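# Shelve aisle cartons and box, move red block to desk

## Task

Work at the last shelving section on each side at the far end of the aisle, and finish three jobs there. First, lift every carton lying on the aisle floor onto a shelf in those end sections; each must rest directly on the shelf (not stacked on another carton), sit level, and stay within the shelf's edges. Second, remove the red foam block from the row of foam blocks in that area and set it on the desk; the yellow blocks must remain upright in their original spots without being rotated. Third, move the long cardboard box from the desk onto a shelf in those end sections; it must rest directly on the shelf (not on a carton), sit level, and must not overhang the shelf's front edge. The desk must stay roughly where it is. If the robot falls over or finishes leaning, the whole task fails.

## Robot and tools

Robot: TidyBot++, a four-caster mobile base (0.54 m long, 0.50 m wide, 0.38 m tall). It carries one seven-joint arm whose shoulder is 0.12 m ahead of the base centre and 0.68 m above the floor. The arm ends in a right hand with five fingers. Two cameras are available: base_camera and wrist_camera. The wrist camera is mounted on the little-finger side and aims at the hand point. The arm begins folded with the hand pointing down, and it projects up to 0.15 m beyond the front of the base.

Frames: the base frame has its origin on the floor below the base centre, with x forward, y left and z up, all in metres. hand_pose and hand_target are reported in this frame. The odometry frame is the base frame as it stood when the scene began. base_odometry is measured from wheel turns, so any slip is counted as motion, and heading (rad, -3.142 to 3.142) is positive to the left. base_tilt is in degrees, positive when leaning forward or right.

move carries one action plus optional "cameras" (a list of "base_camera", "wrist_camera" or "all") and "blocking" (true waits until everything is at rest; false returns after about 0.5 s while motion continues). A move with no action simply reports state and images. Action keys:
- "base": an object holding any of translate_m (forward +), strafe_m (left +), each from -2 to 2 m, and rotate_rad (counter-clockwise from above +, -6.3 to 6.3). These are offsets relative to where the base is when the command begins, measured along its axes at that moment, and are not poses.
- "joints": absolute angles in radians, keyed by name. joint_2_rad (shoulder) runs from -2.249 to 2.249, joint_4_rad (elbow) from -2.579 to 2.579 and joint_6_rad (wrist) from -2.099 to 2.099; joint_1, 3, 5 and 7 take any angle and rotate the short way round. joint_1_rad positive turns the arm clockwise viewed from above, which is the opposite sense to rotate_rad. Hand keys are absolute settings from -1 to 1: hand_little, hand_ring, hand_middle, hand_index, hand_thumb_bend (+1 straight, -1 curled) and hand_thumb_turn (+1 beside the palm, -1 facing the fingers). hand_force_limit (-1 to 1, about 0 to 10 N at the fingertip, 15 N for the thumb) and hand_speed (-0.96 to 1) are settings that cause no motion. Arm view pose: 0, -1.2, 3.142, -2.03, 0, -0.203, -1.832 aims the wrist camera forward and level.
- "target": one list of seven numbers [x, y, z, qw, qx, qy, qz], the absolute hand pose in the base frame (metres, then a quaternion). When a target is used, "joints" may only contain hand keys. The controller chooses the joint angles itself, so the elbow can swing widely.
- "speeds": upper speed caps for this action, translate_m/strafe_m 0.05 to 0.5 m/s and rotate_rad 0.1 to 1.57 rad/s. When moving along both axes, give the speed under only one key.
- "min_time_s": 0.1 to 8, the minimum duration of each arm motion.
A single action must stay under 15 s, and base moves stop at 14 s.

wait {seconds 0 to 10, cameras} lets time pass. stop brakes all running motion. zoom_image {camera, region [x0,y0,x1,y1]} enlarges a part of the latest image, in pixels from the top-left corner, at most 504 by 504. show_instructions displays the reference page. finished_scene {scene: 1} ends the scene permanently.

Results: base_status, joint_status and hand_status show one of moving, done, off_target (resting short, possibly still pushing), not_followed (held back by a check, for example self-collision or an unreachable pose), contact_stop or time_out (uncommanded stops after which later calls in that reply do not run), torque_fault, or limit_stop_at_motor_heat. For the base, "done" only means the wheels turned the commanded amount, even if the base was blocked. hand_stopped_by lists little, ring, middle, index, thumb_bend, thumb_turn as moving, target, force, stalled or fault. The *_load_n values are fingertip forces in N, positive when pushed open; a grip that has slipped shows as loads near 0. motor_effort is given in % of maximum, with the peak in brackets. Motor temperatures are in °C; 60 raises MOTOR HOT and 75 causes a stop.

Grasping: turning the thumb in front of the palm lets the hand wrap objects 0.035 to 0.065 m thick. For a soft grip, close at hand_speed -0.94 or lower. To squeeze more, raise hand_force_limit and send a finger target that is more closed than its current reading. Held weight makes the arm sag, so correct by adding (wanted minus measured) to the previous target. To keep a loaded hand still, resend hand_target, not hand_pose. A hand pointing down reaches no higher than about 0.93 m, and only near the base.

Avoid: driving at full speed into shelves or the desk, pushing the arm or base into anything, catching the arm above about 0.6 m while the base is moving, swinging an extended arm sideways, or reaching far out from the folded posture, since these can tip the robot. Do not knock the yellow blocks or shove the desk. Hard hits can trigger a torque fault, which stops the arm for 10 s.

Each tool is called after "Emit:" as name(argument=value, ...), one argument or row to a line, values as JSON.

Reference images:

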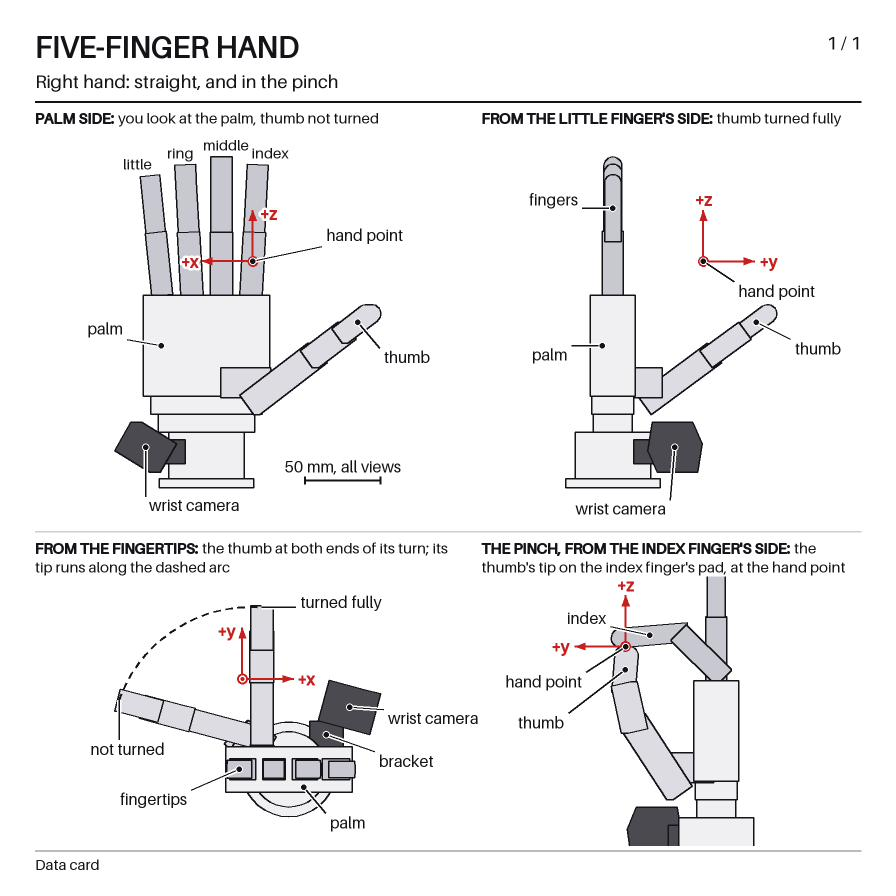

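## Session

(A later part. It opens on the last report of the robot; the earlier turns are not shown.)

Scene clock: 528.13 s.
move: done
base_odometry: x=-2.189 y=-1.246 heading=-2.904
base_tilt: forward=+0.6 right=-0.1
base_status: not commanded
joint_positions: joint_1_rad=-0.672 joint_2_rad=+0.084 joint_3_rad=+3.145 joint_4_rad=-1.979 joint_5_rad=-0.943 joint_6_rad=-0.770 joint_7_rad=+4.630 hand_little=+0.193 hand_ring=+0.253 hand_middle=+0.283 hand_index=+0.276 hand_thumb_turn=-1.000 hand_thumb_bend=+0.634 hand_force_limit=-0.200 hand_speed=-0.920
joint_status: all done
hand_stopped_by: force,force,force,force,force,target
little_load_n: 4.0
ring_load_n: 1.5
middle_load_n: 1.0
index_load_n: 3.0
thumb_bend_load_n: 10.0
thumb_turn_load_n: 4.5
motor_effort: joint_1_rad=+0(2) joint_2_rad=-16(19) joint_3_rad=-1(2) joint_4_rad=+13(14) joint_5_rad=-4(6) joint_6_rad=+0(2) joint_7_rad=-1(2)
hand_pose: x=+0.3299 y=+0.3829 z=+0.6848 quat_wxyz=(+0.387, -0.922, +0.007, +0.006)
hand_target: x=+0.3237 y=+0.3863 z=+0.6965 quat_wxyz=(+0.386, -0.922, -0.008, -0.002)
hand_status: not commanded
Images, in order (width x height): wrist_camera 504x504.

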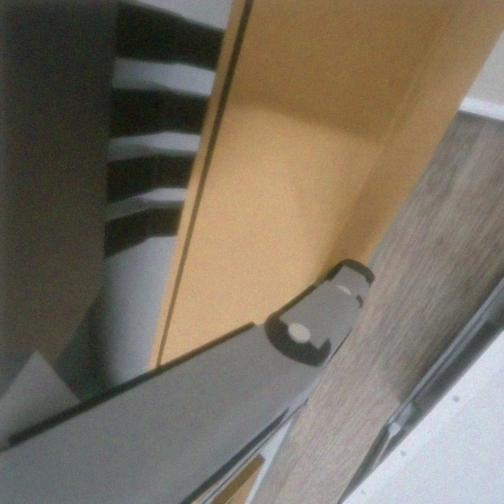

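Emit:
move(
  joints={"joint_1_rad":-1.0,"joint_2_rad":0.33,"joint_3_rad":3.13,"joint_4_rad":-1.64,"joint_5_rad":-0.69,"joint_6_rad":-0.61,"joint_7_rad":-2.11},
  min_time_s=3,
  cameras=["wrist_camera"],
)

Emit:
move(
  joints={"joint_1_rad":-1.131,"joint_2_rad":0.50,"joint_3_rad":3.13,"joint_4_rad":-1.414,"joint_5_rad":-0.596,"joint_6_rad":-0.566,"joint_7_rad":-2.30},
  min_time_s=3,
  cameras=["wrist_camera"],
)

Scene clock: 534.70 s.
move: off_target
base_odometry: x=-2.189 y=-1.246 heading=-2.904
base_tilt: forward=+0.6 right=-0.1
base_status: not commanded
joint_positions: joint_1_rad=-0.958 joint_2_rad=+0.288 joint_3_rad=+3.145 joint_4_rad=-1.692 joint_5_rad=-0.715 joint_6_rad=-0.704 joint_7_rad=+4.198 hand_little=+0.193 hand_ring=+0.253 hand_middle=+0.283 hand_index=+0.276 hand_thumb_turn=-0.999 hand_thumb_bend=+0.638 hand_force_limit=-0.200 hand_speed=-0.920
joint_status: joint_1_rad off_target (ended at -0.958, target -1.000); the others done
hand_stopped_by: force,force,force,force,force,target
little_load_n: 0.0
ring_load_n: 0.0
middle_load_n: 0.0
index_load_n: 8.5
thumb_bend_load_n: 30.5
thumb_turn_load_n: 31.0
motor_effort: joint_1_rad=-4(4) joint_2_rad=-21(22) joint_3_rad=-4(5) joint_4_rad=+18(19) joint_5_rad=-7(8) joint_6_rad=+7(8) joint_7_rad=+1(2)
hand_pose: x=+0.3036 y=+0.4997 z=+0.6805 quat_wxyz=(+0.351, -0.936, +0.004, +0.030)
hand_target: x=+0.3142 y=+0.5393 z=+0.6830 quat_wxyz=(+0.371, -0.929, -0.004, -0.001)
hand_status: not commanded
Images, in order (width x height): wrist_camera 504x504.

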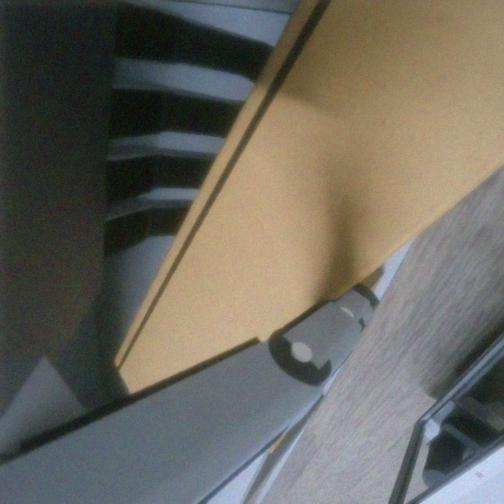

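Scene clock: 538.00 s.
move: done
base_odometry: x=-2.189 y=-1.246 heading=-2.904
base_tilt: forward=+0.6 right=-0.1
base_status: not commanded
joint_positions: joint_1_rad=-1.103 joint_2_rad=+0.450 joint_3_rad=+3.126 joint_4_rad=-1.465 joint_5_rad=-0.643 joint_6_rad=-0.636 joint_7_rad=+4.022 hand_little=+0.193 hand_ring=+0.253 hand_middle=+0.283 hand_index=+0.277 hand_thumb_turn=-1.000 hand_thumb_bend=+0.638 hand_force_limit=-0.200 hand_speed=-0.920
joint_status: all done
hand_stopped_by: force,force,force,force,force,target
little_load_n: 0.0
ring_load_n: 0.0
middle_load_n: -0.5
index_load_n: 13.0
thumb_bend_load_n: 14.5
thumb_turn_load_n: -1.0
motor_effort: joint_1_rad=-3(5) joint_2_rad=-26(29) joint_3_rad=-3(5) joint_4_rad=+19(21) joint_5_rad=-2(8) joint_6_rad=+6(16) joint_7_rad=-1(5)
hand_pose: x=+0.2778 y=+0.6096 z=+0.6841 quat_wxyz=(+0.375, -0.926, -0.007, +0.031)
hand_target: x=+0.2934 y=+0.6399 z=+0.6771 quat_wxyz=(+0.387, -0.922, -0.005, +0.003)
hand_status: not commanded
Images, in order (width x height): wrist_camera 504x504.

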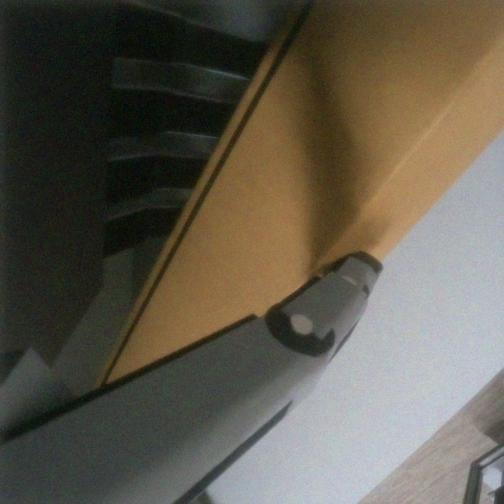

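Emit:
zoom_image(
  camera="wrist_camera",
  region=[100, 0, 504, 504],
)

Scaled by 1.000.

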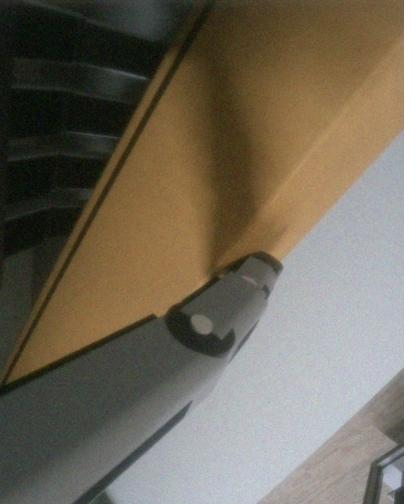

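Emit:
move(
  joints={"joint_1_rad":-0.95,"joint_2_rad":0.29,"joint_3_rad":3.13,"joint_4_rad":-1.68,"joint_5_rad":-0.72,"joint_6_rad":-0.64,"joint_7_rad":-2.05},
  min_time_s=3,
  cameras=["wrist_camera"],
)

Emit:
move(
  joints={"joint_1_rad":-0.688,"joint_2_rad":0.06,"joint_3_rad":3.13,"joint_4_rad":-1.96,"joint_5_rad":-0.90,"joint_6_rad":-0.772,"joint_7_rad":-1.25},
  min_time_s=3,
  cameras=["wrist_camera"],
)

Scene clock: 574.60 s.
move: off_target
base_odometry: x=-2.189 y=-1.246 heading=-2.904
base_tilt: forward=+0.6 right=-0.1
base_status: not commanded
joint_positions: joint_1_rad=-1.007 joint_2_rad=+0.321 joint_3_rad=+3.119 joint_4_rad=-1.665 joint_5_rad=-0.697 joint_6_rad=-0.636 joint_7_rad=+4.188 hand_little=+0.194 hand_ring=+0.253 hand_middle=+0.283 hand_index=+0.276 hand_thumb_turn=-1.000 hand_thumb_bend=+0.635 hand_force_limit=-0.200 hand_speed=-0.920
joint_status: joint_1_rad off_target (ended at -1.007, target -0.950); the others done
hand_stopped_by: force,force,force,force,force,target
little_load_n: 4.5
ring_load_n: 0.5
middle_load_n: 0.0
index_load_n: 2.5
thumb_bend_load_n: 7.0
thumb_turn_load_n: 2.0
motor_effort: joint_1_rad=+6(7) joint_2_rad=-26(30) joint_3_rad=+4(5) joint_4_rad=+15(20) joint_5_rad=+0(3) joint_6_rad=+8(9) joint_7_rad=+0(2)
hand_pose: x=+0.2921 y=+0.5306 z=+0.6770 quat_wxyz=(+0.361, -0.932, -0.019, +0.017)
hand_target: x=+0.3226 y=+0.5146 z=+0.6882 quat_wxyz=(+0.371, -0.928, -0.004, -0.001)
hand_status: not commanded
Images, in order (width x height): wrist_camera 504x504.

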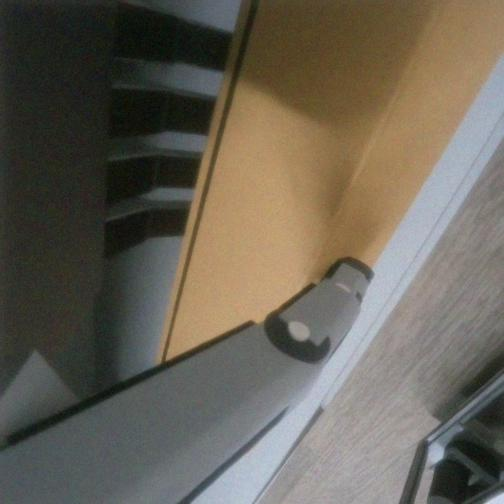

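Scene clock: 578.17 s.
move: off_target
base_odometry: x=-2.189 y=-1.246 heading=-2.904
base_tilt: forward=+0.6 right=-0.1
base_status: not commanded
joint_positions: joint_1_rad=-0.729 joint_2_rad=+0.089 joint_3_rad=+3.121 joint_4_rad=-1.948 joint_5_rad=-0.871 joint_6_rad=-0.747 joint_7_rad=+4.985 hand_little=+0.194 hand_ring=+0.253 hand_middle=+0.283 hand_index=+0.276 hand_thumb_turn=-1.000 hand_thumb_bend=+0.634 hand_force_limit=-0.200 hand_speed=-0.920
joint_status: joint_1_rad off_target (ended at -0.729, target -0.688); the others done
hand_stopped_by: force,force,force,force,force,target
little_load_n: 5.5
ring_load_n: 2.5
middle_load_n: 1.5
index_load_n: 2.5
thumb_bend_load_n: 9.5
thumb_turn_load_n: 6.5
motor_effort: joint_1_rad=+4(9) joint_2_rad=-18(27) joint_3_rad=+3(8) joint_4_rad=+15(18) joint_5_rad=-2(6) joint_6_rad=+6(15) joint_7_rad=+1(2)
hand_pose: x=+0.3441 y=+0.3921 z=+0.6813 quat_wxyz=(+0.366, -0.902, -0.215, -0.077)
hand_target: x=+0.3527 y=+0.3815 z=+0.6915 quat_wxyz=(+0.376, -0.898, -0.211, -0.087)
hand_status: not commanded
Images, in order (width x height): wrist_camera 504x504.

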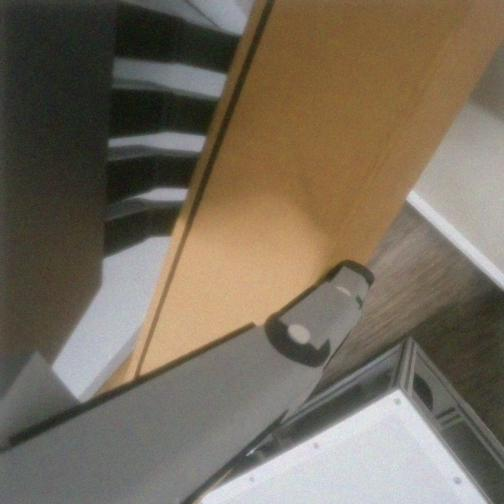

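Emit:
move(
  base={"translate_m":-0.10},
  speeds={"translate_m":0.1},
  joints={"joint_1_rad":-0.688,"joint_2_rad":0.06,"joint_3_rad":3.13,"joint_4_rad":-1.96,"joint_5_rad":-0.90,"joint_6_rad":-0.772,"joint_7_rad":-1.695},
  cameras=["all"],
)

Scene clock: 583.27 s.
move: done
base_odometry: x=-2.092 y=-1.223 heading=-2.904
base_tilt: forward=+0.6 right=-0.1
base_status: done
joint_positions: joint_1_rad=-0.697 joint_2_rad=+0.078 joint_3_rad=+3.126 joint_4_rad=-1.948 joint_5_rad=-0.871 joint_6_rad=-0.747 joint_7_rad=+4.618 hand_little=+0.194 hand_ring=+0.253 hand_middle=+0.283 hand_index=+0.276 hand_thumb_turn=-1.000 hand_thumb_bend=+0.634 hand_force_limit=-0.200 hand_speed=-0.920
joint_status: all done
hand_stopped_by: force,force,force,force,force,target
little_load_n: 4.5
ring_load_n: 1.5
middle_load_n: 1.0
index_load_n: 2.5
thumb_bend_load_n: 10.0
thumb_turn_load_n: 6.0
motor_effort: joint_1_rad=+0(5) joint_2_rad=-17(19) joint_3_rad=-1(4) joint_4_rad=+13(15) joint_5_rad=-4(5) joint_6_rad=+2(6) joint_7_rad=-1(2)
hand_pose: x=+0.3345 y=+0.3875 z=+0.6894 quat_wxyz=(+0.377, -0.925, -0.031, -0.020)
hand_target: x=+0.3237 y=+0.3863 z=+0.6965 quat_wxyz=(+0.386, -0.922, -0.008, -0.002)
hand_status: not commanded
pictures: base_camera, wrist_camera
Images, in order (width x height): base_camera 644x364, wrist_camera 504x504.

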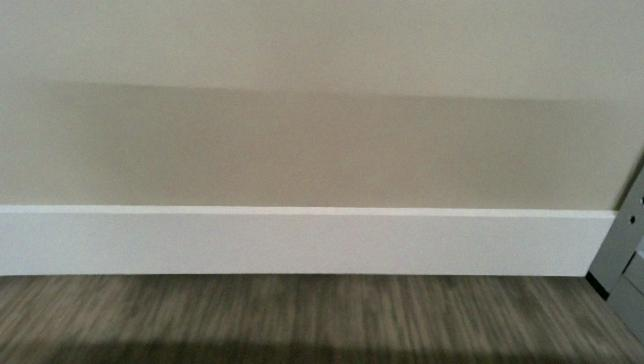

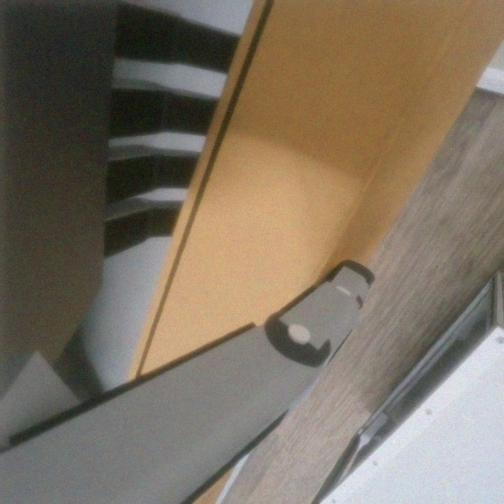

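Emit:
move(
  joints={"joint_1_rad":-1.0,"joint_2_rad":0.33,"joint_3_rad":3.13,"joint_4_rad":-1.64,"joint_5_rad":-0.69,"joint_6_rad":-0.61,"joint_7_rad":-2.11},
  min_time_s=3,
  cameras=["wrist_camera"],
)

Emit:
move(
  joints={"joint_1_rad":-1.131,"joint_2_rad":0.50,"joint_3_rad":3.13,"joint_4_rad":-1.414,"joint_5_rad":-0.596,"joint_6_rad":-0.566,"joint_7_rad":-2.30},
  min_time_s=3,
  cameras=["wrist_camera"],
)

Scene clock: 590.47 s.
move: done
base_odometry: x=-2.092 y=-1.223 heading=-2.904
base_tilt: forward=+0.6 right=-0.1
base_status: not commanded
joint_positions: joint_1_rad=-0.987 joint_2_rad=+0.302 joint_3_rad=+3.126 joint_4_rad=-1.659 joint_5_rad=-0.732 joint_6_rad=-0.668 joint_7_rad=+4.215 hand_little=+0.194 hand_ring=+0.253 hand_middle=+0.283 hand_index=+0.276 hand_thumb_turn=-1.000 hand_thumb_bend=+0.634 hand_force_limit=-0.200 hand_speed=-0.920
joint_status: all done
hand_stopped_by: force,force,force,force,force,target
little_load_n: 4.5
ring_load_n: 1.5
middle_load_n: 1.0
index_load_n: 2.5
thumb_bend_load_n: 10.5
thumb_turn_load_n: 6.0
motor_effort: joint_1_rad=+0(2) joint_2_rad=-24(25) joint_3_rad=-1(2) joint_4_rad=+14(15) joint_5_rad=-4(5) joint_6_rad=+3(4) joint_7_rad=-1(2)
hand_pose: x=+0.2952 y=+0.5271 z=+0.6906 quat_wxyz=(+0.371, -0.928, -0.016, +0.023)
hand_target: x=+0.3142 y=+0.5393 z=+0.6831 quat_wxyz=(+0.371, -0.928, -0.004, -0.001)
hand_status: not commanded
Images, in order (width x height): wrist_camera 504x504.

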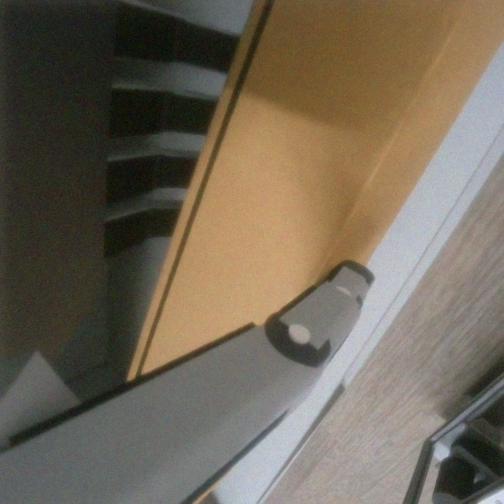

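Scene clock: 593.77 s.
move: done
base_odometry: x=-2.092 y=-1.223 heading=-2.904
base_tilt: forward=+0.6 right=-0.1
base_status: not commanded
joint_positions: joint_1_rad=-1.093 joint_2_rad=+0.454 joint_3_rad=+3.128 joint_4_rad=-1.467 joint_5_rad=-0.635 joint_6_rad=-0.628 joint_7_rad=+4.025 hand_little=+0.194 hand_ring=+0.253 hand_middle=+0.283 hand_index=+0.276 hand_thumb_turn=-1.000 hand_thumb_bend=+0.634 hand_force_limit=-0.200 hand_speed=-0.920
joint_status: all done
hand_stopped_by: force,force,force,force,force,target
little_load_n: 4.5
ring_load_n: 1.5
middle_load_n: 1.0
index_load_n: 2.5
thumb_bend_load_n: 10.5
thumb_turn_load_n: 6.0
motor_effort: joint_1_rad=-5(5) joint_2_rad=-27(29) joint_3_rad=-4(5) joint_4_rad=+19(20) joint_5_rad=-3(5) joint_6_rad=+4(5) joint_7_rad=-1(3)
hand_pose: x=+0.2878 y=+0.6076 z=+0.6804 quat_wxyz=(+0.374, -0.927, -0.003, +0.024)
hand_target: x=+0.2933 y=+0.6399 z=+0.6771 quat_wxyz=(+0.387, -0.922, -0.005, +0.003)
hand_status: not commanded
Images, in order (width x height): wrist_camera 504x504.

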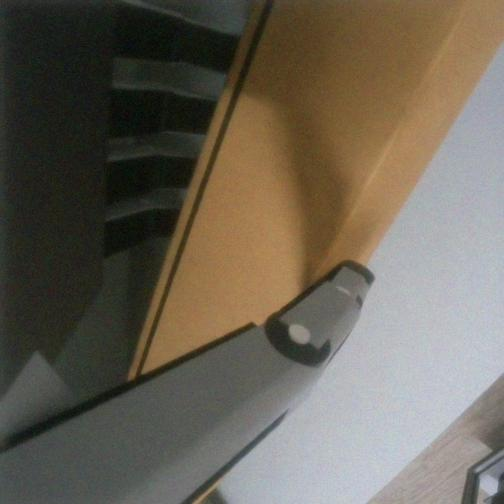

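Emit:
move(
  joints={"joint_1_rad":-1.133,"joint_2_rad":0.54,"joint_3_rad":3.13,"joint_4_rad":-1.47,"joint_5_rad":-0.70,"joint_6_rad":-0.48,"joint_7_rad":-2.17},
  min_time_s=2,
  cameras=["wrist_camera"],
)

Emit:
move(
  joints={"joint_1_rad":-1.134,"joint_2_rad":0.56,"joint_3_rad":3.13,"joint_4_rad":-1.51,"joint_5_rad":-0.78,"joint_6_rad":-0.43,"joint_7_rad":-2.08},
  min_time_s=2,
  cameras=["wrist_camera"],
)

Scene clock: 604.83 s.
move: done
base_odometry: x=-2.092 y=-1.223 heading=-2.904
base_tilt: forward=+0.6 right=-0.1
base_status: not commanded
joint_positions: joint_1_rad=-1.117 joint_2_rad=+0.511 joint_3_rad=+3.128 joint_4_rad=-1.466 joint_5_rad=-0.659 joint_6_rad=-0.540 joint_7_rad=+4.073 hand_little=+0.194 hand_ring=+0.253 hand_middle=+0.283 hand_index=+0.276 hand_thumb_turn=-1.000 hand_thumb_bend=+0.634 hand_force_limit=-0.200 hand_speed=-0.920
joint_status: all done
hand_stopped_by: force,force,force,force,force,target
little_load_n: 4.5
ring_load_n: 1.5
middle_load_n: 1.0
index_load_n: 2.5
thumb_bend_load_n: 10.0
thumb_turn_load_n: 6.0
motor_effort: joint_1_rad=+0(6) joint_2_rad=-31(32) joint_3_rad=-2(5) joint_4_rad=+15(21) joint_5_rad=-3(4) joint_6_rad=+4(5) joint_7_rad=-1(2)
hand_pose: x=+0.2942 y=+0.6300 z=+0.6541 quat_wxyz=(+0.381, -0.925, -0.011, +0.007)
hand_target: x=+0.2960 y=+0.6449 z=+0.6419 quat_wxyz=(+0.390, -0.921, -0.009, -0.002)
hand_status: not commanded
Images, in order (width x height): wrist_camera 504x504.

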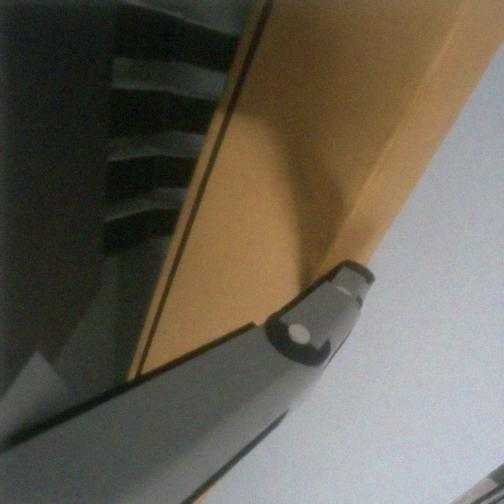

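Scene clock: 607.13 s.
move: done
base_odometry: x=-2.092 y=-1.223 heading=-2.904
base_tilt: forward=+0.6 right=-0.1
base_status: not commanded
joint_positions: joint_1_rad=-1.118 joint_2_rad=+0.525 joint_3_rad=+3.128 joint_4_rad=-1.484 joint_5_rad=-0.738 joint_6_rad=-0.490 joint_7_rad=+4.163 hand_little=+0.194 hand_ring=+0.253 hand_middle=+0.283 hand_index=+0.276 hand_thumb_turn=-1.000 hand_thumb_bend=+0.634 hand_force_limit=-0.200 hand_speed=-0.920
joint_status: all done
hand_stopped_by: force,force,force,force,force,target
little_load_n: 4.5
ring_load_n: 1.5
middle_load_n: 1.0
index_load_n: 2.5
thumb_bend_load_n: 10.0
thumb_turn_load_n: 6.0
motor_effort: joint_1_rad=+0(2) joint_2_rad=-31(33) joint_3_rad=-1(3) joint_4_rad=+14(16) joint_5_rad=-3(4) joint_6_rad=+4(5) joint_7_rad=-1(2)
hand_pose: x=+0.2976 y=+0.6396 z=+0.6471 quat_wxyz=(+0.395, -0.919, -0.014, +0.001)
hand_target: x=+0.2965 y=+0.6446 z=+0.6210 quat_wxyz=(+0.391, -0.920, -0.009, -0.004)
hand_status: not commanded
Images, in order (width x height): wrist_camera 504x504.

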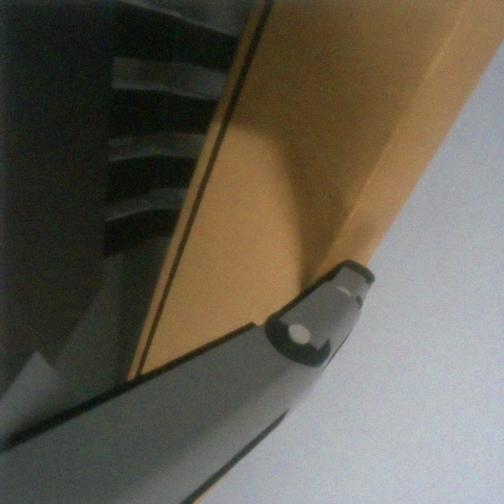

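Emit:
move(
  joints={"joint_1_rad":-1.135,"joint_2_rad":0.565,"joint_3_rad":3.13,"joint_4_rad":-1.57,"joint_5_rad":-0.84,"joint_6_rad":-0.40,"joint_7_rad":-2.02},
  min_time_s=2,
  cameras=["wrist_camera"],
)

Emit:
move(
  joints={"joint_1_rad":-1.136,"joint_2_rad":0.58,"joint_3_rad":3.13,"joint_4_rad":-1.62,"joint_5_rad":-0.92,"joint_6_rad":-0.36,"joint_7_rad":-1.95},
  min_time_s=2,
  cameras=["wrist_camera"],
)

Scene clock: 612.43 s.
move: done
base_odometry: x=-2.092 y=-1.223 heading=-2.904
base_tilt: forward=+0.6 right=-0.1
base_status: not commanded
joint_positions: joint_1_rad=-1.119 joint_2_rad=+0.530 joint_3_rad=+3.128 joint_4_rad=-1.545 joint_5_rad=-0.798 joint_6_rad=-0.459 joint_7_rad=+4.223 hand_little=+0.194 hand_ring=+0.253 hand_middle=+0.283 hand_index=+0.276 hand_thumb_turn=-1.000 hand_thumb_bend=+0.634 hand_force_limit=-0.200 hand_speed=-0.920
joint_status: all done
hand_stopped_by: force,force,force,force,force,target
little_load_n: 4.5
ring_load_n: 1.5
middle_load_n: 1.0
index_load_n: 2.5
thumb_bend_load_n: 10.0
thumb_turn_load_n: 6.0
motor_effort: joint_1_rad=+1(2) joint_2_rad=-31(32) joint_3_rad=-1(2) joint_4_rad=+14(15) joint_5_rad=-2(4) joint_6_rad=+3(5) joint_7_rad=-1(2)
hand_pose: x=+0.2905 y=+0.6278 z=+0.6245 quat_wxyz=(+0.386, -0.922, -0.009, +0.007)
hand_target: x=+0.2901 y=+0.6308 z=+0.5982 quat_wxyz=(+0.381, -0.925, -0.004, +0.001)
hand_status: not commanded
Images, in order (width x height): wrist_camera 504x504.

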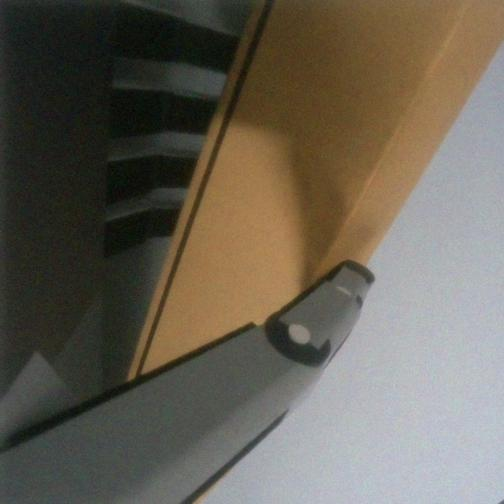

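Scene clock: 614.73 s.
move: done
base_odometry: x=-2.092 y=-1.223 heading=-2.904
base_tilt: forward=+0.6 right=-0.1
base_status: not commanded
joint_positions: joint_1_rad=-1.120 joint_2_rad=+0.546 joint_3_rad=+3.128 joint_4_rad=-1.595 joint_5_rad=-0.878 joint_6_rad=-0.418 joint_7_rad=+4.293 hand_little=+0.194 hand_ring=+0.253 hand_middle=+0.283 hand_index=+0.276 hand_thumb_turn=-1.000 hand_thumb_bend=+0.634 hand_force_limit=-0.200 hand_speed=-0.920
joint_status: all done
hand_stopped_by: force,force,force,force,force,target
little_load_n: 4.5
ring_load_n: 2.0
middle_load_n: 1.0
index_load_n: 2.5
thumb_bend_load_n: 10.0
thumb_turn_load_n: 6.0
motor_effort: joint_1_rad=+0(2) joint_2_rad=-30(32) joint_3_rad=-2(3) joint_4_rad=+13(15) joint_5_rad=-3(4) joint_6_rad=+3(4) joint_7_rad=-1(2)
hand_pose: x=+0.2868 y=+0.6212 z=+0.6021 quat_wxyz=(+0.381, -0.924, +0.001, +0.011)
hand_target: x=+0.2872 y=+0.6217 z=+0.5754 quat_wxyz=(+0.373, -0.928, +0.008, +0.003)
hand_status: not commanded
Images, in order (width x height): wrist_camera 504x504.

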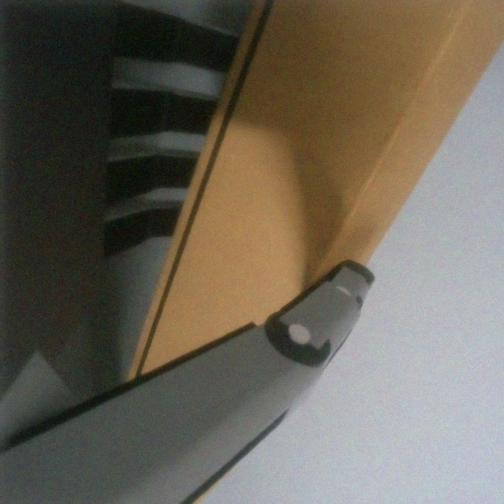

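Emit:
move(
  joints={"joint_1_rad":-1.137,"joint_2_rad":0.598,"joint_3_rad":3.13,"joint_4_rad":-1.632,"joint_5_rad":-0.98,"joint_6_rad":-0.345,"joint_7_rad":-1.89},
  min_time_s=2,
  cameras=["wrist_camera"],
)

Emit:
move(
  joints={"joint_1_rad":-1.138,"joint_2_rad":0.615,"joint_3_rad":3.13,"joint_4_rad":-1.645,"joint_5_rad":-1.03,"joint_6_rad":-0.335,"joint_7_rad":-1.83},
  min_time_s=2,
  cameras=["wrist_camera"],
)

Scene clock: 622.07 s.
move: done
base_odometry: x=-2.092 y=-1.223 heading=-2.904
base_tilt: forward=+0.6 right=-0.1
base_status: not commanded
joint_positions: joint_1_rad=-1.122 joint_2_rad=+0.556 joint_3_rad=+3.128 joint_4_rad=-1.603 joint_5_rad=-0.939 joint_6_rad=-0.401 joint_7_rad=+4.354 hand_little=+0.194 hand_ring=+0.253 hand_middle=+0.283 hand_index=+0.276 hand_thumb_turn=-1.000 hand_thumb_bend=+0.634 hand_force_limit=-0.200 hand_speed=-0.920
joint_status: all done
hand_stopped_by: force,force,force,force,force,target
little_load_n: 4.0
ring_load_n: 1.0
middle_load_n: 0.0
index_load_n: 2.5
thumb_bend_load_n: 9.0
thumb_turn_load_n: 6.5
motor_effort: joint_1_rad=+1(2) joint_2_rad=-29(31) joint_3_rad=-1(2) joint_4_rad=+13(14) joint_5_rad=-2(3) joint_6_rad=+2(4) joint_7_rad=-1(3)
hand_pose: x=+0.2861 y=+0.6253 z=+0.5971 quat_wxyz=(+0.387, -0.922, +0.001, +0.011)
hand_target: x=+0.2861 y=+0.6217 z=+0.5633 quat_wxyz=(+0.372, -0.928, +0.009, +0.005)
hand_status: not commanded
Images, in order (width x height): wrist_camera 504x504.

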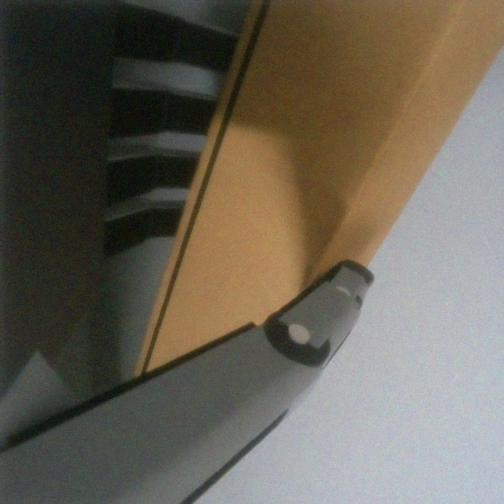

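Scene clock: 624.37 s.
move: done
base_odometry: x=-2.092 y=-1.223 heading=-2.904
base_tilt: forward=+0.6 right=-0.1
base_status: not commanded
joint_positions: joint_1_rad=-1.127 joint_2_rad=+0.567 joint_3_rad=+3.128 joint_4_rad=-1.612 joint_5_rad=-0.991 joint_6_rad=-0.392 joint_7_rad=+4.415 hand_little=+0.194 hand_ring=+0.253 hand_middle=+0.283 hand_index=+0.276 hand_thumb_turn=-1.000 hand_thumb_bend=+0.634 hand_force_limit=-0.200 hand_speed=-0.920
joint_status: all done
hand_stopped_by: force,force,force,force,force,target
little_load_n: 4.5
ring_load_n: 0.0
middle_load_n: 0.0
index_load_n: 1.5
thumb_bend_load_n: 8.0
thumb_turn_load_n: 6.0
motor_effort: joint_1_rad=+1(2) joint_2_rad=-28(30) joint_3_rad=-1(2) joint_4_rad=+11(13) joint_5_rad=-2(4) joint_6_rad=+2(3) joint_7_rad=-1(2)
hand_pose: x=+0.2826 y=+0.6277 z=+0.5907 quat_wxyz=(+0.389, -0.921, -0.005, +0.012)
hand_target: x=+0.2845 y=+0.6194 z=+0.5503 quat_wxyz=(+0.368, -0.930, +0.006, +0.006)
hand_status: not commanded
Images, in order (width x height): wrist_camera 504x504.

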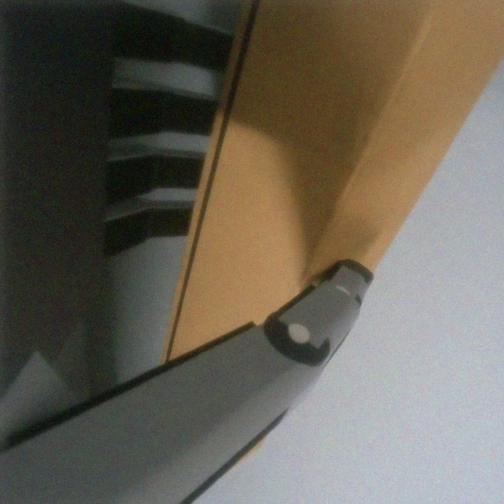

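Emit:
move(
  joints={"joint_1_rad":-1.137,"joint_2_rad":0.605,"joint_3_rad":3.13,"joint_4_rad":-1.638,"joint_5_rad":-1.0,"joint_6_rad":-0.345,"joint_7_rad":-1.86},
  min_time_s=1,
)

Emit:
move(
  joints={"hand_speed":-0.8,"hand_little":1,"hand_ring":1,"hand_middle":1,"hand_index":1,"hand_thumb_bend":1},
  cameras=["wrist_camera"],
)

Scene clock: 629.47 s.
move: done
base_odometry: x=-2.092 y=-1.223 heading=-2.904
base_tilt: forward=+0.6 right=-0.1
base_status: not commanded
joint_positions: joint_1_rad=-1.127 joint_2_rad=+0.567 joint_3_rad=+3.128 joint_4_rad=-1.612 joint_5_rad=-0.991 joint_6_rad=-0.392 joint_7_rad=+4.415 hand_little=+0.194 hand_ring=+0.253 hand_middle=+0.283 hand_index=+0.276 hand_thumb_turn=-1.000 hand_thumb_bend=+0.634 hand_force_limit=-0.200 hand_speed=-0.920
joint_status: all done
hand_stopped_by: force,force,force,force,force,target
little_load_n: 4.5
ring_load_n: 0.0
middle_load_n: 0.0
index_load_n: 1.5
thumb_bend_load_n: 7.5
thumb_turn_load_n: 6.0
motor_effort: joint_1_rad=+1(3) joint_2_rad=-28(29) joint_3_rad=-1(2) joint_4_rad=+12(13) joint_5_rad=-2(3) joint_6_rad=+1(3) joint_7_rad=-1(2)
hand_pose: x=+0.2826 y=+0.6277 z=+0.5907 quat_wxyz=(+0.389, -0.921, -0.005, +0.012)
hand_target: x=+0.2846 y=+0.6199 z=+0.5574 quat_wxyz=(+0.369, -0.929, +0.005, +0.006)
hand_status: not commanded
pictures: none

Scene clock: 631.40 s.
move: done
base_odometry: x=-2.092 y=-1.223 heading=-2.904
base_tilt: forward=+0.6 right=-0.1
base_status: not commanded
joint_positions: joint_1_rad=-1.127 joint_2_rad=+0.573 joint_3_rad=+3.128 joint_4_rad=-1.615 joint_5_rad=-0.991 joint_6_rad=-0.392 joint_7_rad=+4.415 hand_little=+1.000 hand_ring=+1.000 hand_middle=+1.000 hand_index=+1.000 hand_thumb_turn=-1.000 hand_thumb_bend=+1.000 hand_force_limit=-0.200 hand_speed=-0.800
joint_status: all done
hand_stopped_by: target,target,target,target,target,target
little_load_n: 0.0
ring_load_n: 0.0
middle_load_n: 0.0
index_load_n: -0.5
thumb_bend_load_n: 0.0
thumb_turn_load_n: 0.0
motor_effort: joint_1_rad=+0(1) joint_2_rad=-31(31) joint_3_rad=-2(2) joint_4_rad=+13(13) joint_5_rad=-3(3) joint_6_rad=+2(2) joint_7_rad=-1(1)
hand_pose: x=+0.2817 y=+0.6256 z=+0.5849 quat_wxyz=(+0.385, -0.923, -0.004, +0.014)
hand_target: x=+0.2846 y=+0.6199 z=+0.5574 quat_wxyz=(+0.369, -0.929, +0.005, +0.006)
hand_status: not commanded
Images, in order (width x height): wrist_camera 504x504.

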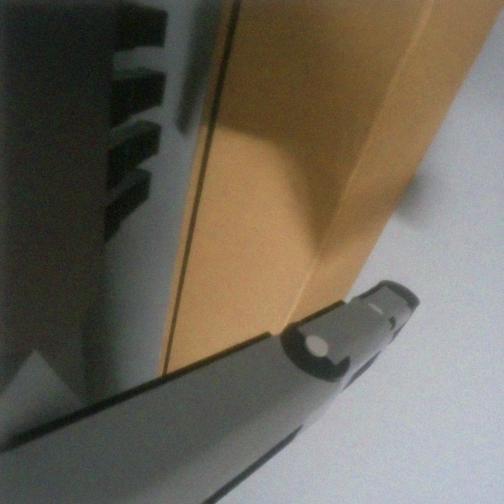

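Emit:
move(
  joints={"joint_1_rad":-1.081,"joint_2_rad":0.347,"joint_3_rad":3.13,"joint_4_rad":-1.709,"joint_5_rad":-0.782,"joint_6_rad":-0.491,"joint_7_rad":-2.062},
  min_time_s=4,
  cameras=["wrist_camera"],
)

Scene clock: 643.93 s.
move: done
base_odometry: x=-2.092 y=-1.223 heading=-2.904
base_tilt: forward=+0.6 right=-0.1
base_status: not commanded
joint_positions: joint_1_rad=-1.097 joint_2_rad=+0.372 joint_3_rad=+3.128 joint_4_rad=-1.682 joint_5_rad=-0.823 joint_6_rad=-0.434 joint_7_rad=+4.262 hand_little=+1.000 hand_ring=+1.000 hand_middle=+1.000 hand_index=+1.000 hand_thumb_turn=-1.000 hand_thumb_bend=+1.000 hand_force_limit=-0.200 hand_speed=-0.800
joint_status: all done
hand_stopped_by: target,target,target,target,target,target
little_load_n: 0.0
ring_load_n: 0.0
middle_load_n: 0.0
index_load_n: -0.5
thumb_bend_load_n: 0.0
thumb_turn_load_n: 0.0
motor_effort: joint_1_rad=+0(2) joint_2_rad=-26(32) joint_3_rad=-1(3) joint_4_rad=+14(15) joint_5_rad=-2(4) joint_6_rad=+3(4) joint_7_rad=-1(2)
hand_pose: x=+0.2874 y=+0.5837 z=+0.6656 quat_wxyz=(+0.404, -0.915, -0.006, -0.013)
hand_target: x=+0.2792 y=+0.5592 z=+0.6613 quat_wxyz=(+0.383, -0.924, -0.004, +0.004)
hand_status: not commanded
Images, in order (width x height): wrist_camera 504x504.

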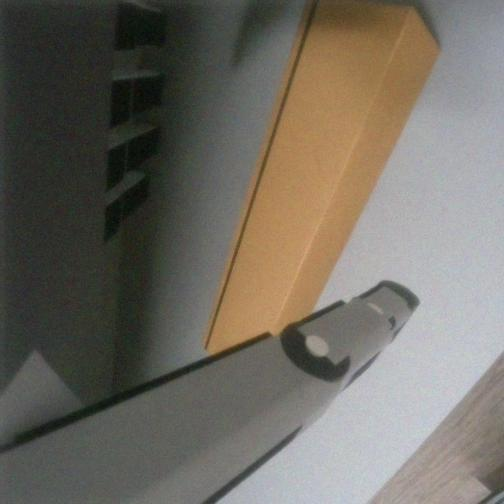

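Emit:
move(
  joints={"joint_1_rad":-0.688,"joint_2_rad":0.06,"joint_3_rad":3.13,"joint_4_rad":-1.96,"joint_5_rad":-0.90,"joint_6_rad":-0.772,"joint_7_rad":-1.695},
  min_time_s=2,
)

Emit:
move(
  joints={"joint_1_rad":0.0,"joint_2_rad":-1.2,"joint_3_rad":3.142,"joint_4_rad":-2.03,"joint_5_rad":0,"joint_6_rad":-0.203,"joint_7_rad":-1.832},
  min_time_s=2,
  cameras=["wrist_camera"],
)

Scene clock: 650.93 s.
move: done
base_odometry: x=-2.092 y=-1.223 heading=-2.904
base_tilt: forward=+0.6 right=-0.1
base_status: not commanded
joint_positions: joint_1_rad=-0.700 joint_2_rad=+0.079 joint_3_rad=+3.128 joint_4_rad=-1.935 joint_5_rad=-0.859 joint_6_rad=-0.716 joint_7_rad=+4.546 hand_little=+1.000 hand_ring=+1.000 hand_middle=+1.000 hand_index=+1.000 hand_thumb_turn=-1.000 hand_thumb_bend=+1.000 hand_force_limit=-0.200 hand_speed=-0.800
joint_status: all done
hand_stopped_by: target,target,target,target,target,target
little_load_n: 0.0
ring_load_n: 0.0
middle_load_n: 0.0
index_load_n: -0.5
thumb_bend_load_n: 0.0
thumb_turn_load_n: 0.0
motor_effort: joint_1_rad=+0(2) joint_2_rad=-16(27) joint_3_rad=-1(2) joint_4_rad=+13(15) joint_5_rad=-4(4) joint_6_rad=+1(4) joint_7_rad=-1(2)
hand_pose: x=+0.3448 y=+0.3923 z=+0.6940 quat_wxyz=(+0.379, -0.925, +0.002, -0.027)
hand_target: x=+0.3237 y=+0.3863 z=+0.6965 quat_wxyz=(+0.386, -0.922, -0.008, -0.002)
hand_status: not commanded
pictures: none

Scene clock: 653.77 s.
move: done
base_odometry: x=-2.092 y=-1.223 heading=-2.904
base_tilt: forward=+0.6 right=-0.1
base_status: not commanded
joint_positions: joint_1_rad=-0.015 joint_2_rad=-1.182 joint_3_rad=+3.128 joint_4_rad=-2.004 joint_5_rad=-0.041 joint_6_rad=-0.268 joint_7_rad=+4.492 hand_little=+1.000 hand_ring=+1.000 hand_middle=+1.000 hand_index=+1.000 hand_thumb_turn=-1.000 hand_thumb_bend=+1.000 hand_force_limit=-0.200 hand_speed=-0.800
joint_status: all done
hand_stopped_by: target,target,target,target,target,target
little_load_n: 0.0
ring_load_n: 0.0
middle_load_n: 0.0
index_load_n: 0.0
thumb_bend_load_n: 0.0
thumb_turn_load_n: 0.5
motor_effort: joint_1_rad=+0(2) joint_2_rad=+16(18) joint_3_rad=+0(1) joint_4_rad=+13(16) joint_5_rad=-1(5) joint_6_rad=+8(8) joint_7_rad=-1(2)
hand_pose: x=+0.2677 y=-0.0363 z=+1.1650 quat_wxyz=(+0.119, -0.516, +0.052, -0.847)
hand_target: x=+0.2586 y=-0.0490 z=+1.1725 quat_wxyz=(+0.113, -0.490, +0.065, -0.862)
hand_status: not commanded
Images, in order (width x height): wrist_camera 504x504.

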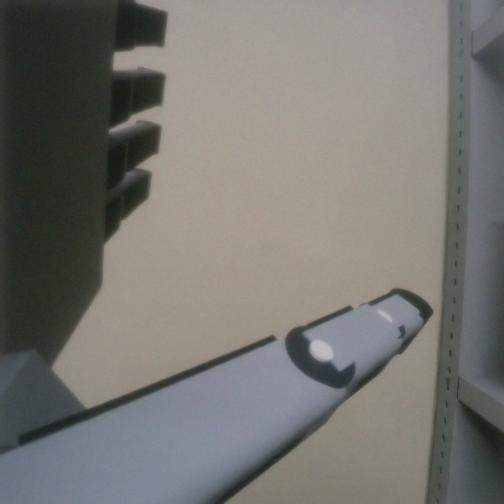

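Emit:
move(
  joints={"joint_1_rad":0.9,"joint_2_rad":-1.2,"joint_3_rad":3.142,"joint_4_rad":-2.03,"joint_5_rad":0,"joint_6_rad":-0.8,"joint_7_rad":-1.832},
  min_time_s=2,
  cameras=["wrist_camera"],
)

Scene clock: 659.13 s.
move: done
base_odometry: x=-2.092 y=-1.223 heading=-2.904
base_tilt: forward=+0.6 right=-0.1
base_status: not commanded
joint_positions: joint_1_rad=+0.886 joint_2_rad=-1.182 joint_3_rad=+3.128 joint_4_rad=-2.004 joint_5_rad=-0.040 joint_6_rad=-0.735 joint_7_rad=+4.492 hand_little=+1.000 hand_ring=+1.000 hand_middle=+1.000 hand_index=+1.000 hand_thumb_turn=-1.000 hand_thumb_bend=+1.000 hand_force_limit=-0.200 hand_speed=-0.800
joint_status: all done
hand_stopped_by: target,target,target,target,target,target
little_load_n: 0.0
ring_load_n: -0.5
middle_load_n: 0.0
index_load_n: 0.0
thumb_bend_load_n: 0.0
thumb_turn_load_n: 0.5
motor_effort: joint_1_rad=+0(2) joint_2_rad=+16(17) joint_3_rad=+1(2) joint_4_rad=+13(14) joint_5_rad=+0(2) joint_6_rad=+8(9) joint_7_rad=+0(2)
hand_pose: x=+0.1958 y=-0.1505 z=+1.0154 quat_wxyz=(-0.216, -0.600, +0.365, -0.678)
hand_target: x=+0.1792 y=-0.1547 z=+0.9821 quat_wxyz=(-0.215, -0.608, +0.399, -0.651)
hand_status: not commanded
Images, in order (width x height): wrist_camera 504x504.

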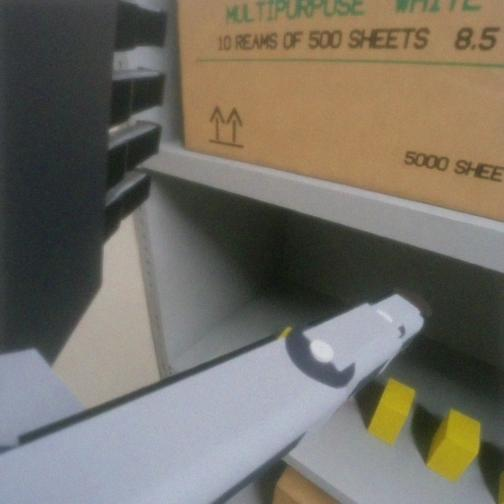

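Emit:
move(
  base={"translate_m":-0.45},
  speeds={"translate_m":0.3},
  joints={"joint_1_rad":1.0,"joint_6_rad":-0.95,"hand_thumb_turn":1},
  cameras=["wrist_camera"],
)

Scene clock: 667.40 s.
move: done
base_odometry: x=-1.654 y=-1.117 heading=-2.904
base_tilt: forward=+0.6 right=-0.1
base_status: done
joint_positions: joint_1_rad=+0.991 joint_2_rad=-1.183 joint_3_rad=+3.129 joint_4_rad=-2.007 joint_5_rad=-0.035 joint_6_rad=-0.888 joint_7_rad=+4.491 hand_little=+1.000 hand_ring=+1.000 hand_middle=+1.000 hand_index=+1.000 hand_thumb_turn=+1.000 hand_thumb_bend=+1.000 hand_force_limit=-0.200 hand_speed=-0.800
joint_status: all done
hand_stopped_by: target,target,target,target,target,target
little_load_n: 0.0
ring_load_n: 0.0
middle_load_n: 0.0
index_load_n: 0.0
thumb_bend_load_n: 0.0
thumb_turn_load_n: 0.0
motor_effort: joint_1_rad=+0(2) joint_2_rad=+15(17) joint_3_rad=+1(2) joint_4_rad=+13(14) joint_5_rad=+0(1) joint_6_rad=+8(9) joint_7_rad=-1(1)
hand_pose: x=+0.1732 y=-0.1500 z=+0.9655 quat_wxyz=(-0.233, -0.624, +0.425, -0.613)
hand_target: x=+0.1564 y=-0.1488 z=+0.9352 quat_wxyz=(-0.227, -0.628, +0.458, -0.587)
hand_status: not commanded
Images, in order (width x height): wrist_camera 504x504.

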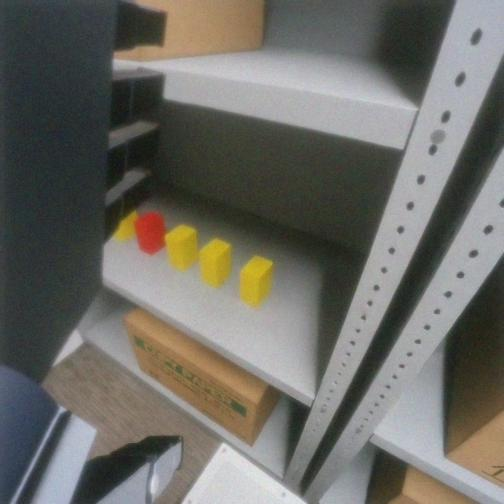

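Emit:
zoom_image(
  camera="wrist_camera",
  region=[100, 170, 330, 400],
)

Scaled by 2.191 from the camera's image (finer frame: 720x720).

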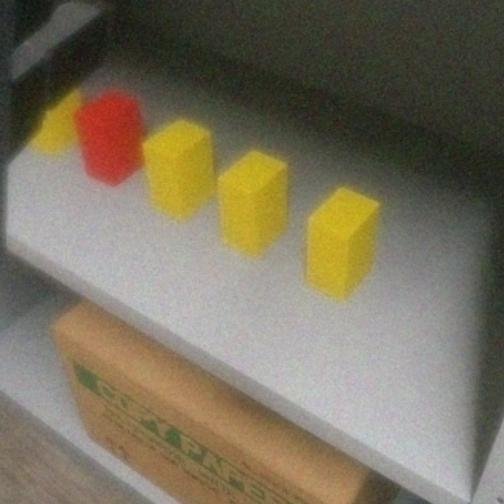

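Emit:
move(
  base={"translate_m":0.45},
  speeds={"translate_m":0.3},
  cameras=["wrist_camera"],
)

Emit:
zoom_image(
  camera="wrist_camera",
  region=[130, 130, 430, 430],
)

Scene clock: 706.53 s.
move: done
base_odometry: x=-2.092 y=-1.223 heading=-2.904
base_tilt: forward=+0.6 right=-0.1
base_status: done
joint_positions: joint_1_rad=+0.994 joint_2_rad=-1.184 joint_3_rad=+3.129 joint_4_rad=-2.007 joint_5_rad=-0.034 joint_6_rad=-0.889 joint_7_rad=+4.491 hand_little=+1.000 hand_ring=+1.000 hand_middle=+1.000 hand_index=+1.000 hand_thumb_turn=+1.000 hand_thumb_bend=+1.000 hand_force_limit=-0.200 hand_speed=-0.800
joint_status: not commanded
hand_stopped_by: target,target,target,target,target,target
little_load_n: 0.0
ring_load_n: 0.0
middle_load_n: 0.0
index_load_n: 0.0
thumb_bend_load_n: 0.0
thumb_turn_load_n: 0.0
motor_effort: joint_1_rad=+1(2) joint_2_rad=+15(18) joint_3_rad=+1(2) joint_4_rad=+13(14) joint_5_rad=-1(1) joint_6_rad=+8(9) joint_7_rad=-1(1)
hand_pose: x=+0.1722 y=-0.1500 z=+0.9651 quat_wxyz=(-0.234, -0.623, +0.426, -0.612)
hand_target: x=+0.1564 y=-0.1488 z=+0.9352 quat_wxyz=(-0.227, -0.628, +0.458, -0.587)
hand_status: not commanded
Images, in order (width x height): wrist_camera 504x504.

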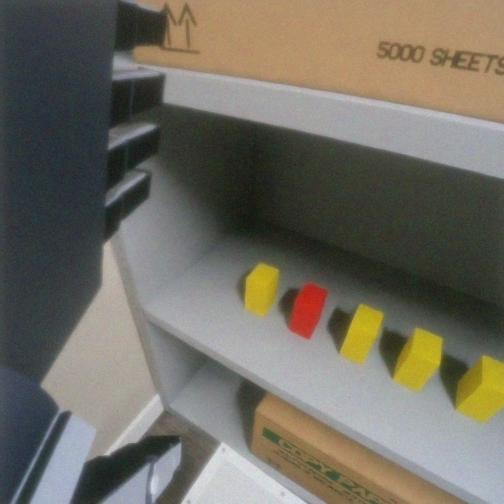

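Scaled by 1.680 from the camera's image (finer frame: 720x720).

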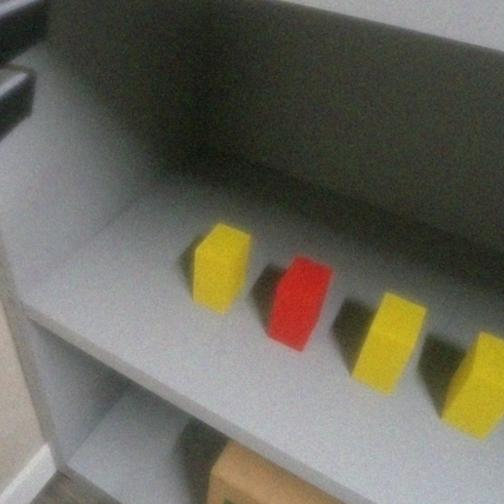

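Emit:
move(
  joints={"joint_1_rad":-0.1,"joint_2_rad":-1.2,"joint_3_rad":3.142,"joint_4_rad":-2.03,"joint_5_rad":0,"joint_6_rad":-0.5,"joint_7_rad":-1.832,"hand_thumb_turn":-1},
  base={"translate_m":-0.10},
  speeds={"translate_m":0.15},
  min_time_s=2,
)

Emit:
move(
  joints={"joint_1_rad":-0.395,"joint_2_rad":0.705,"joint_3_rad":3.13,"joint_4_rad":-2.475,"joint_5_rad":2.223,"joint_6_rad":-1.595,"joint_7_rad":1.54},
  min_time_s=5,
  cameras=["wrist_camera"],
)

Scene clock: 759.63 s.
move: done
base_odometry: x=-1.995 y=-1.199 heading=-2.904
base_tilt: forward=+0.6 right=-0.1
base_status: done
joint_positions: joint_1_rad=-0.086 joint_2_rad=-1.186 joint_3_rad=+3.129 joint_4_rad=-2.008 joint_5_rad=-0.034 joint_6_rad=-0.565 joint_7_rad=+4.491 hand_little=+1.000 hand_ring=+1.000 hand_middle=+1.000 hand_index=+1.000 hand_thumb_turn=-1.000 hand_thumb_bend=+1.000 hand_force_limit=-0.200 hand_speed=-0.800
joint_status: all done
hand_stopped_by: target,target,target,target,target,target
little_load_n: 0.0
ring_load_n: 0.0
middle_load_n: 0.0
index_load_n: 0.0
thumb_bend_load_n: 0.0
thumb_turn_load_n: 0.5
motor_effort: joint_1_rad=+0(2) joint_2_rad=+15(17) joint_3_rad=+1(2) joint_4_rad=+13(15) joint_5_rad=+0(1) joint_6_rad=+8(9) joint_7_rad=-1(2)
hand_pose: x=+0.2877 y=-0.0238 z=+1.0695 quat_wxyz=(+0.133, -0.638, +0.039, -0.758)
hand_target: x=+0.2865 y=-0.0324 z=+1.0792 quat_wxyz=(+0.141, -0.615, +0.050, -0.774)
hand_status: not commanded
pictures: none

Scene clock: 765.30 s.
move: done
base_odometry: x=-1.995 y=-1.199 heading=-2.904
base_tilt: forward=+0.6 right=-0.1
base_status: not commanded
joint_positions: joint_1_rad=-0.377 joint_2_rad=+0.675 joint_3_rad=+3.129 joint_4_rad=-2.464 joint_5_rad=+2.165 joint_6_rad=-1.533 joint_7_rad=+1.582 hand_little=+1.000 hand_ring=+1.000 hand_middle=+1.000 hand_index=+1.000 hand_thumb_turn=-1.000 hand_thumb_bend=+1.000 hand_force_limit=-0.200 hand_speed=-0.800
joint_status: all done
hand_stopped_by: target,target,target,target,target,target
little_load_n: 0.0
ring_load_n: 0.0
middle_load_n: -5.0
index_load_n: 0.0
thumb_bend_load_n: 0.0
thumb_turn_load_n: 0.0
motor_effort: joint_1_rad=-1(2) joint_2_rad=-22(23) joint_3_rad=+0(2) joint_4_rad=+3(17) joint_5_rad=+3(6) joint_6_rad=-6(9) joint_7_rad=+0(2)
hand_pose: x=+0.5952 y=-0.1286 z=+0.6518 quat_wxyz=(-0.203, -0.691, +0.208, -0.661)
hand_target: x=+0.6087 y=-0.1077 z=+0.6555 quat_wxyz=(-0.178, -0.685, +0.182, -0.683)
hand_status: not commanded
Images, in order (width x height): wrist_camera 504x504.

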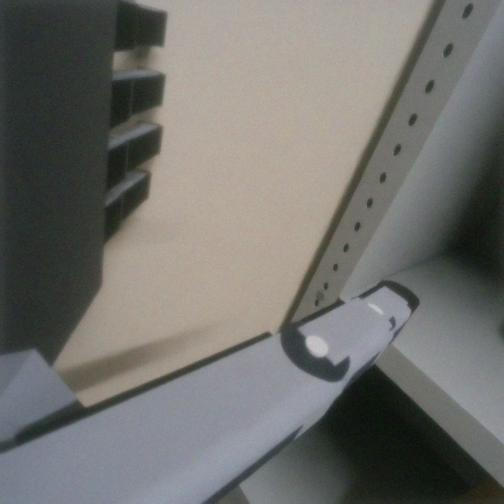

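Emit:
move(
  joints={"joint_1_rad":-0.227,"joint_2_rad":0.709,"joint_3_rad":3.13,"joint_4_rad":-2.313,"joint_5_rad":1.345,"joint_6_rad":-1.598,"joint_7_rad":1.687},
  min_time_s=4,
  cameras=["wrist_camera"],
)

Scene clock: 778.87 s.
move: done
base_odometry: x=-1.995 y=-1.199 heading=-2.904
base_tilt: forward=+0.6 right=-0.1
base_status: not commanded
joint_positions: joint_1_rad=-0.242 joint_2_rad=+0.678 joint_3_rad=+3.129 joint_4_rad=-2.329 joint_5_rad=+1.386 joint_6_rad=-1.533 joint_7_rad=+1.646 hand_little=+1.000 hand_ring=+1.000 hand_middle=+1.000 hand_index=+1.000 hand_thumb_turn=-1.000 hand_thumb_bend=+1.000 hand_force_limit=-0.200 hand_speed=-0.800
joint_status: all done
hand_stopped_by: target,target,target,target,target,target
little_load_n: 0.0
ring_load_n: 0.0
middle_load_n: 0.0
index_load_n: 0.0
thumb_bend_load_n: 0.0
thumb_turn_load_n: 0.5
motor_effort: joint_1_rad=+0(2) joint_2_rad=-21(23) joint_3_rad=+1(2) joint_4_rad=+1(4) joint_5_rad=+0(4) joint_6_rad=-7(8) joint_7_rad=-1(2)
hand_pose: x=+0.3797 y=-0.2454 z=+0.6416 quat_wxyz=(-0.450, -0.521, +0.513, -0.512)
hand_target: x=+0.3636 y=-0.2487 z=+0.6561 quat_wxyz=(-0.496, -0.504, +0.499, -0.500)
hand_status: not commanded
Images, in order (width x height): wrist_camera 504x504.

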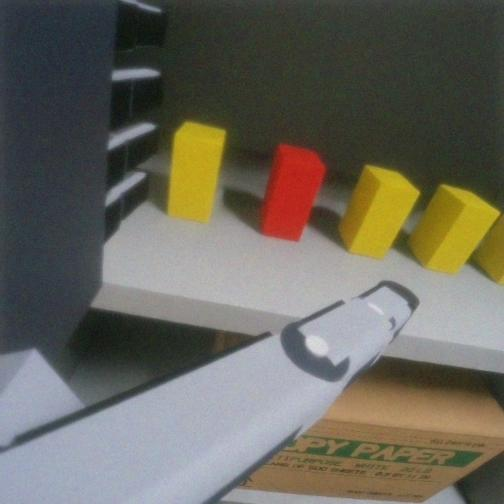

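Emit:
zoom_image(
  camera="wrist_camera",
  region=[150, 100, 430, 310],
)

Scaled by 1.800 from the camera's image (finer frame: 720x720).

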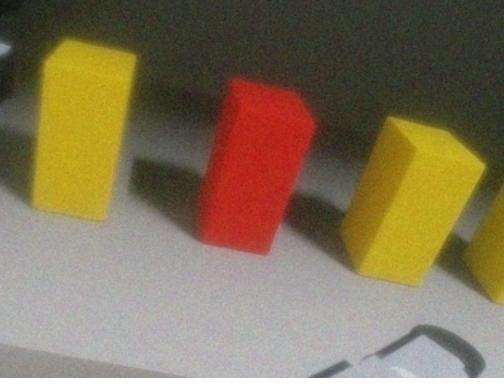

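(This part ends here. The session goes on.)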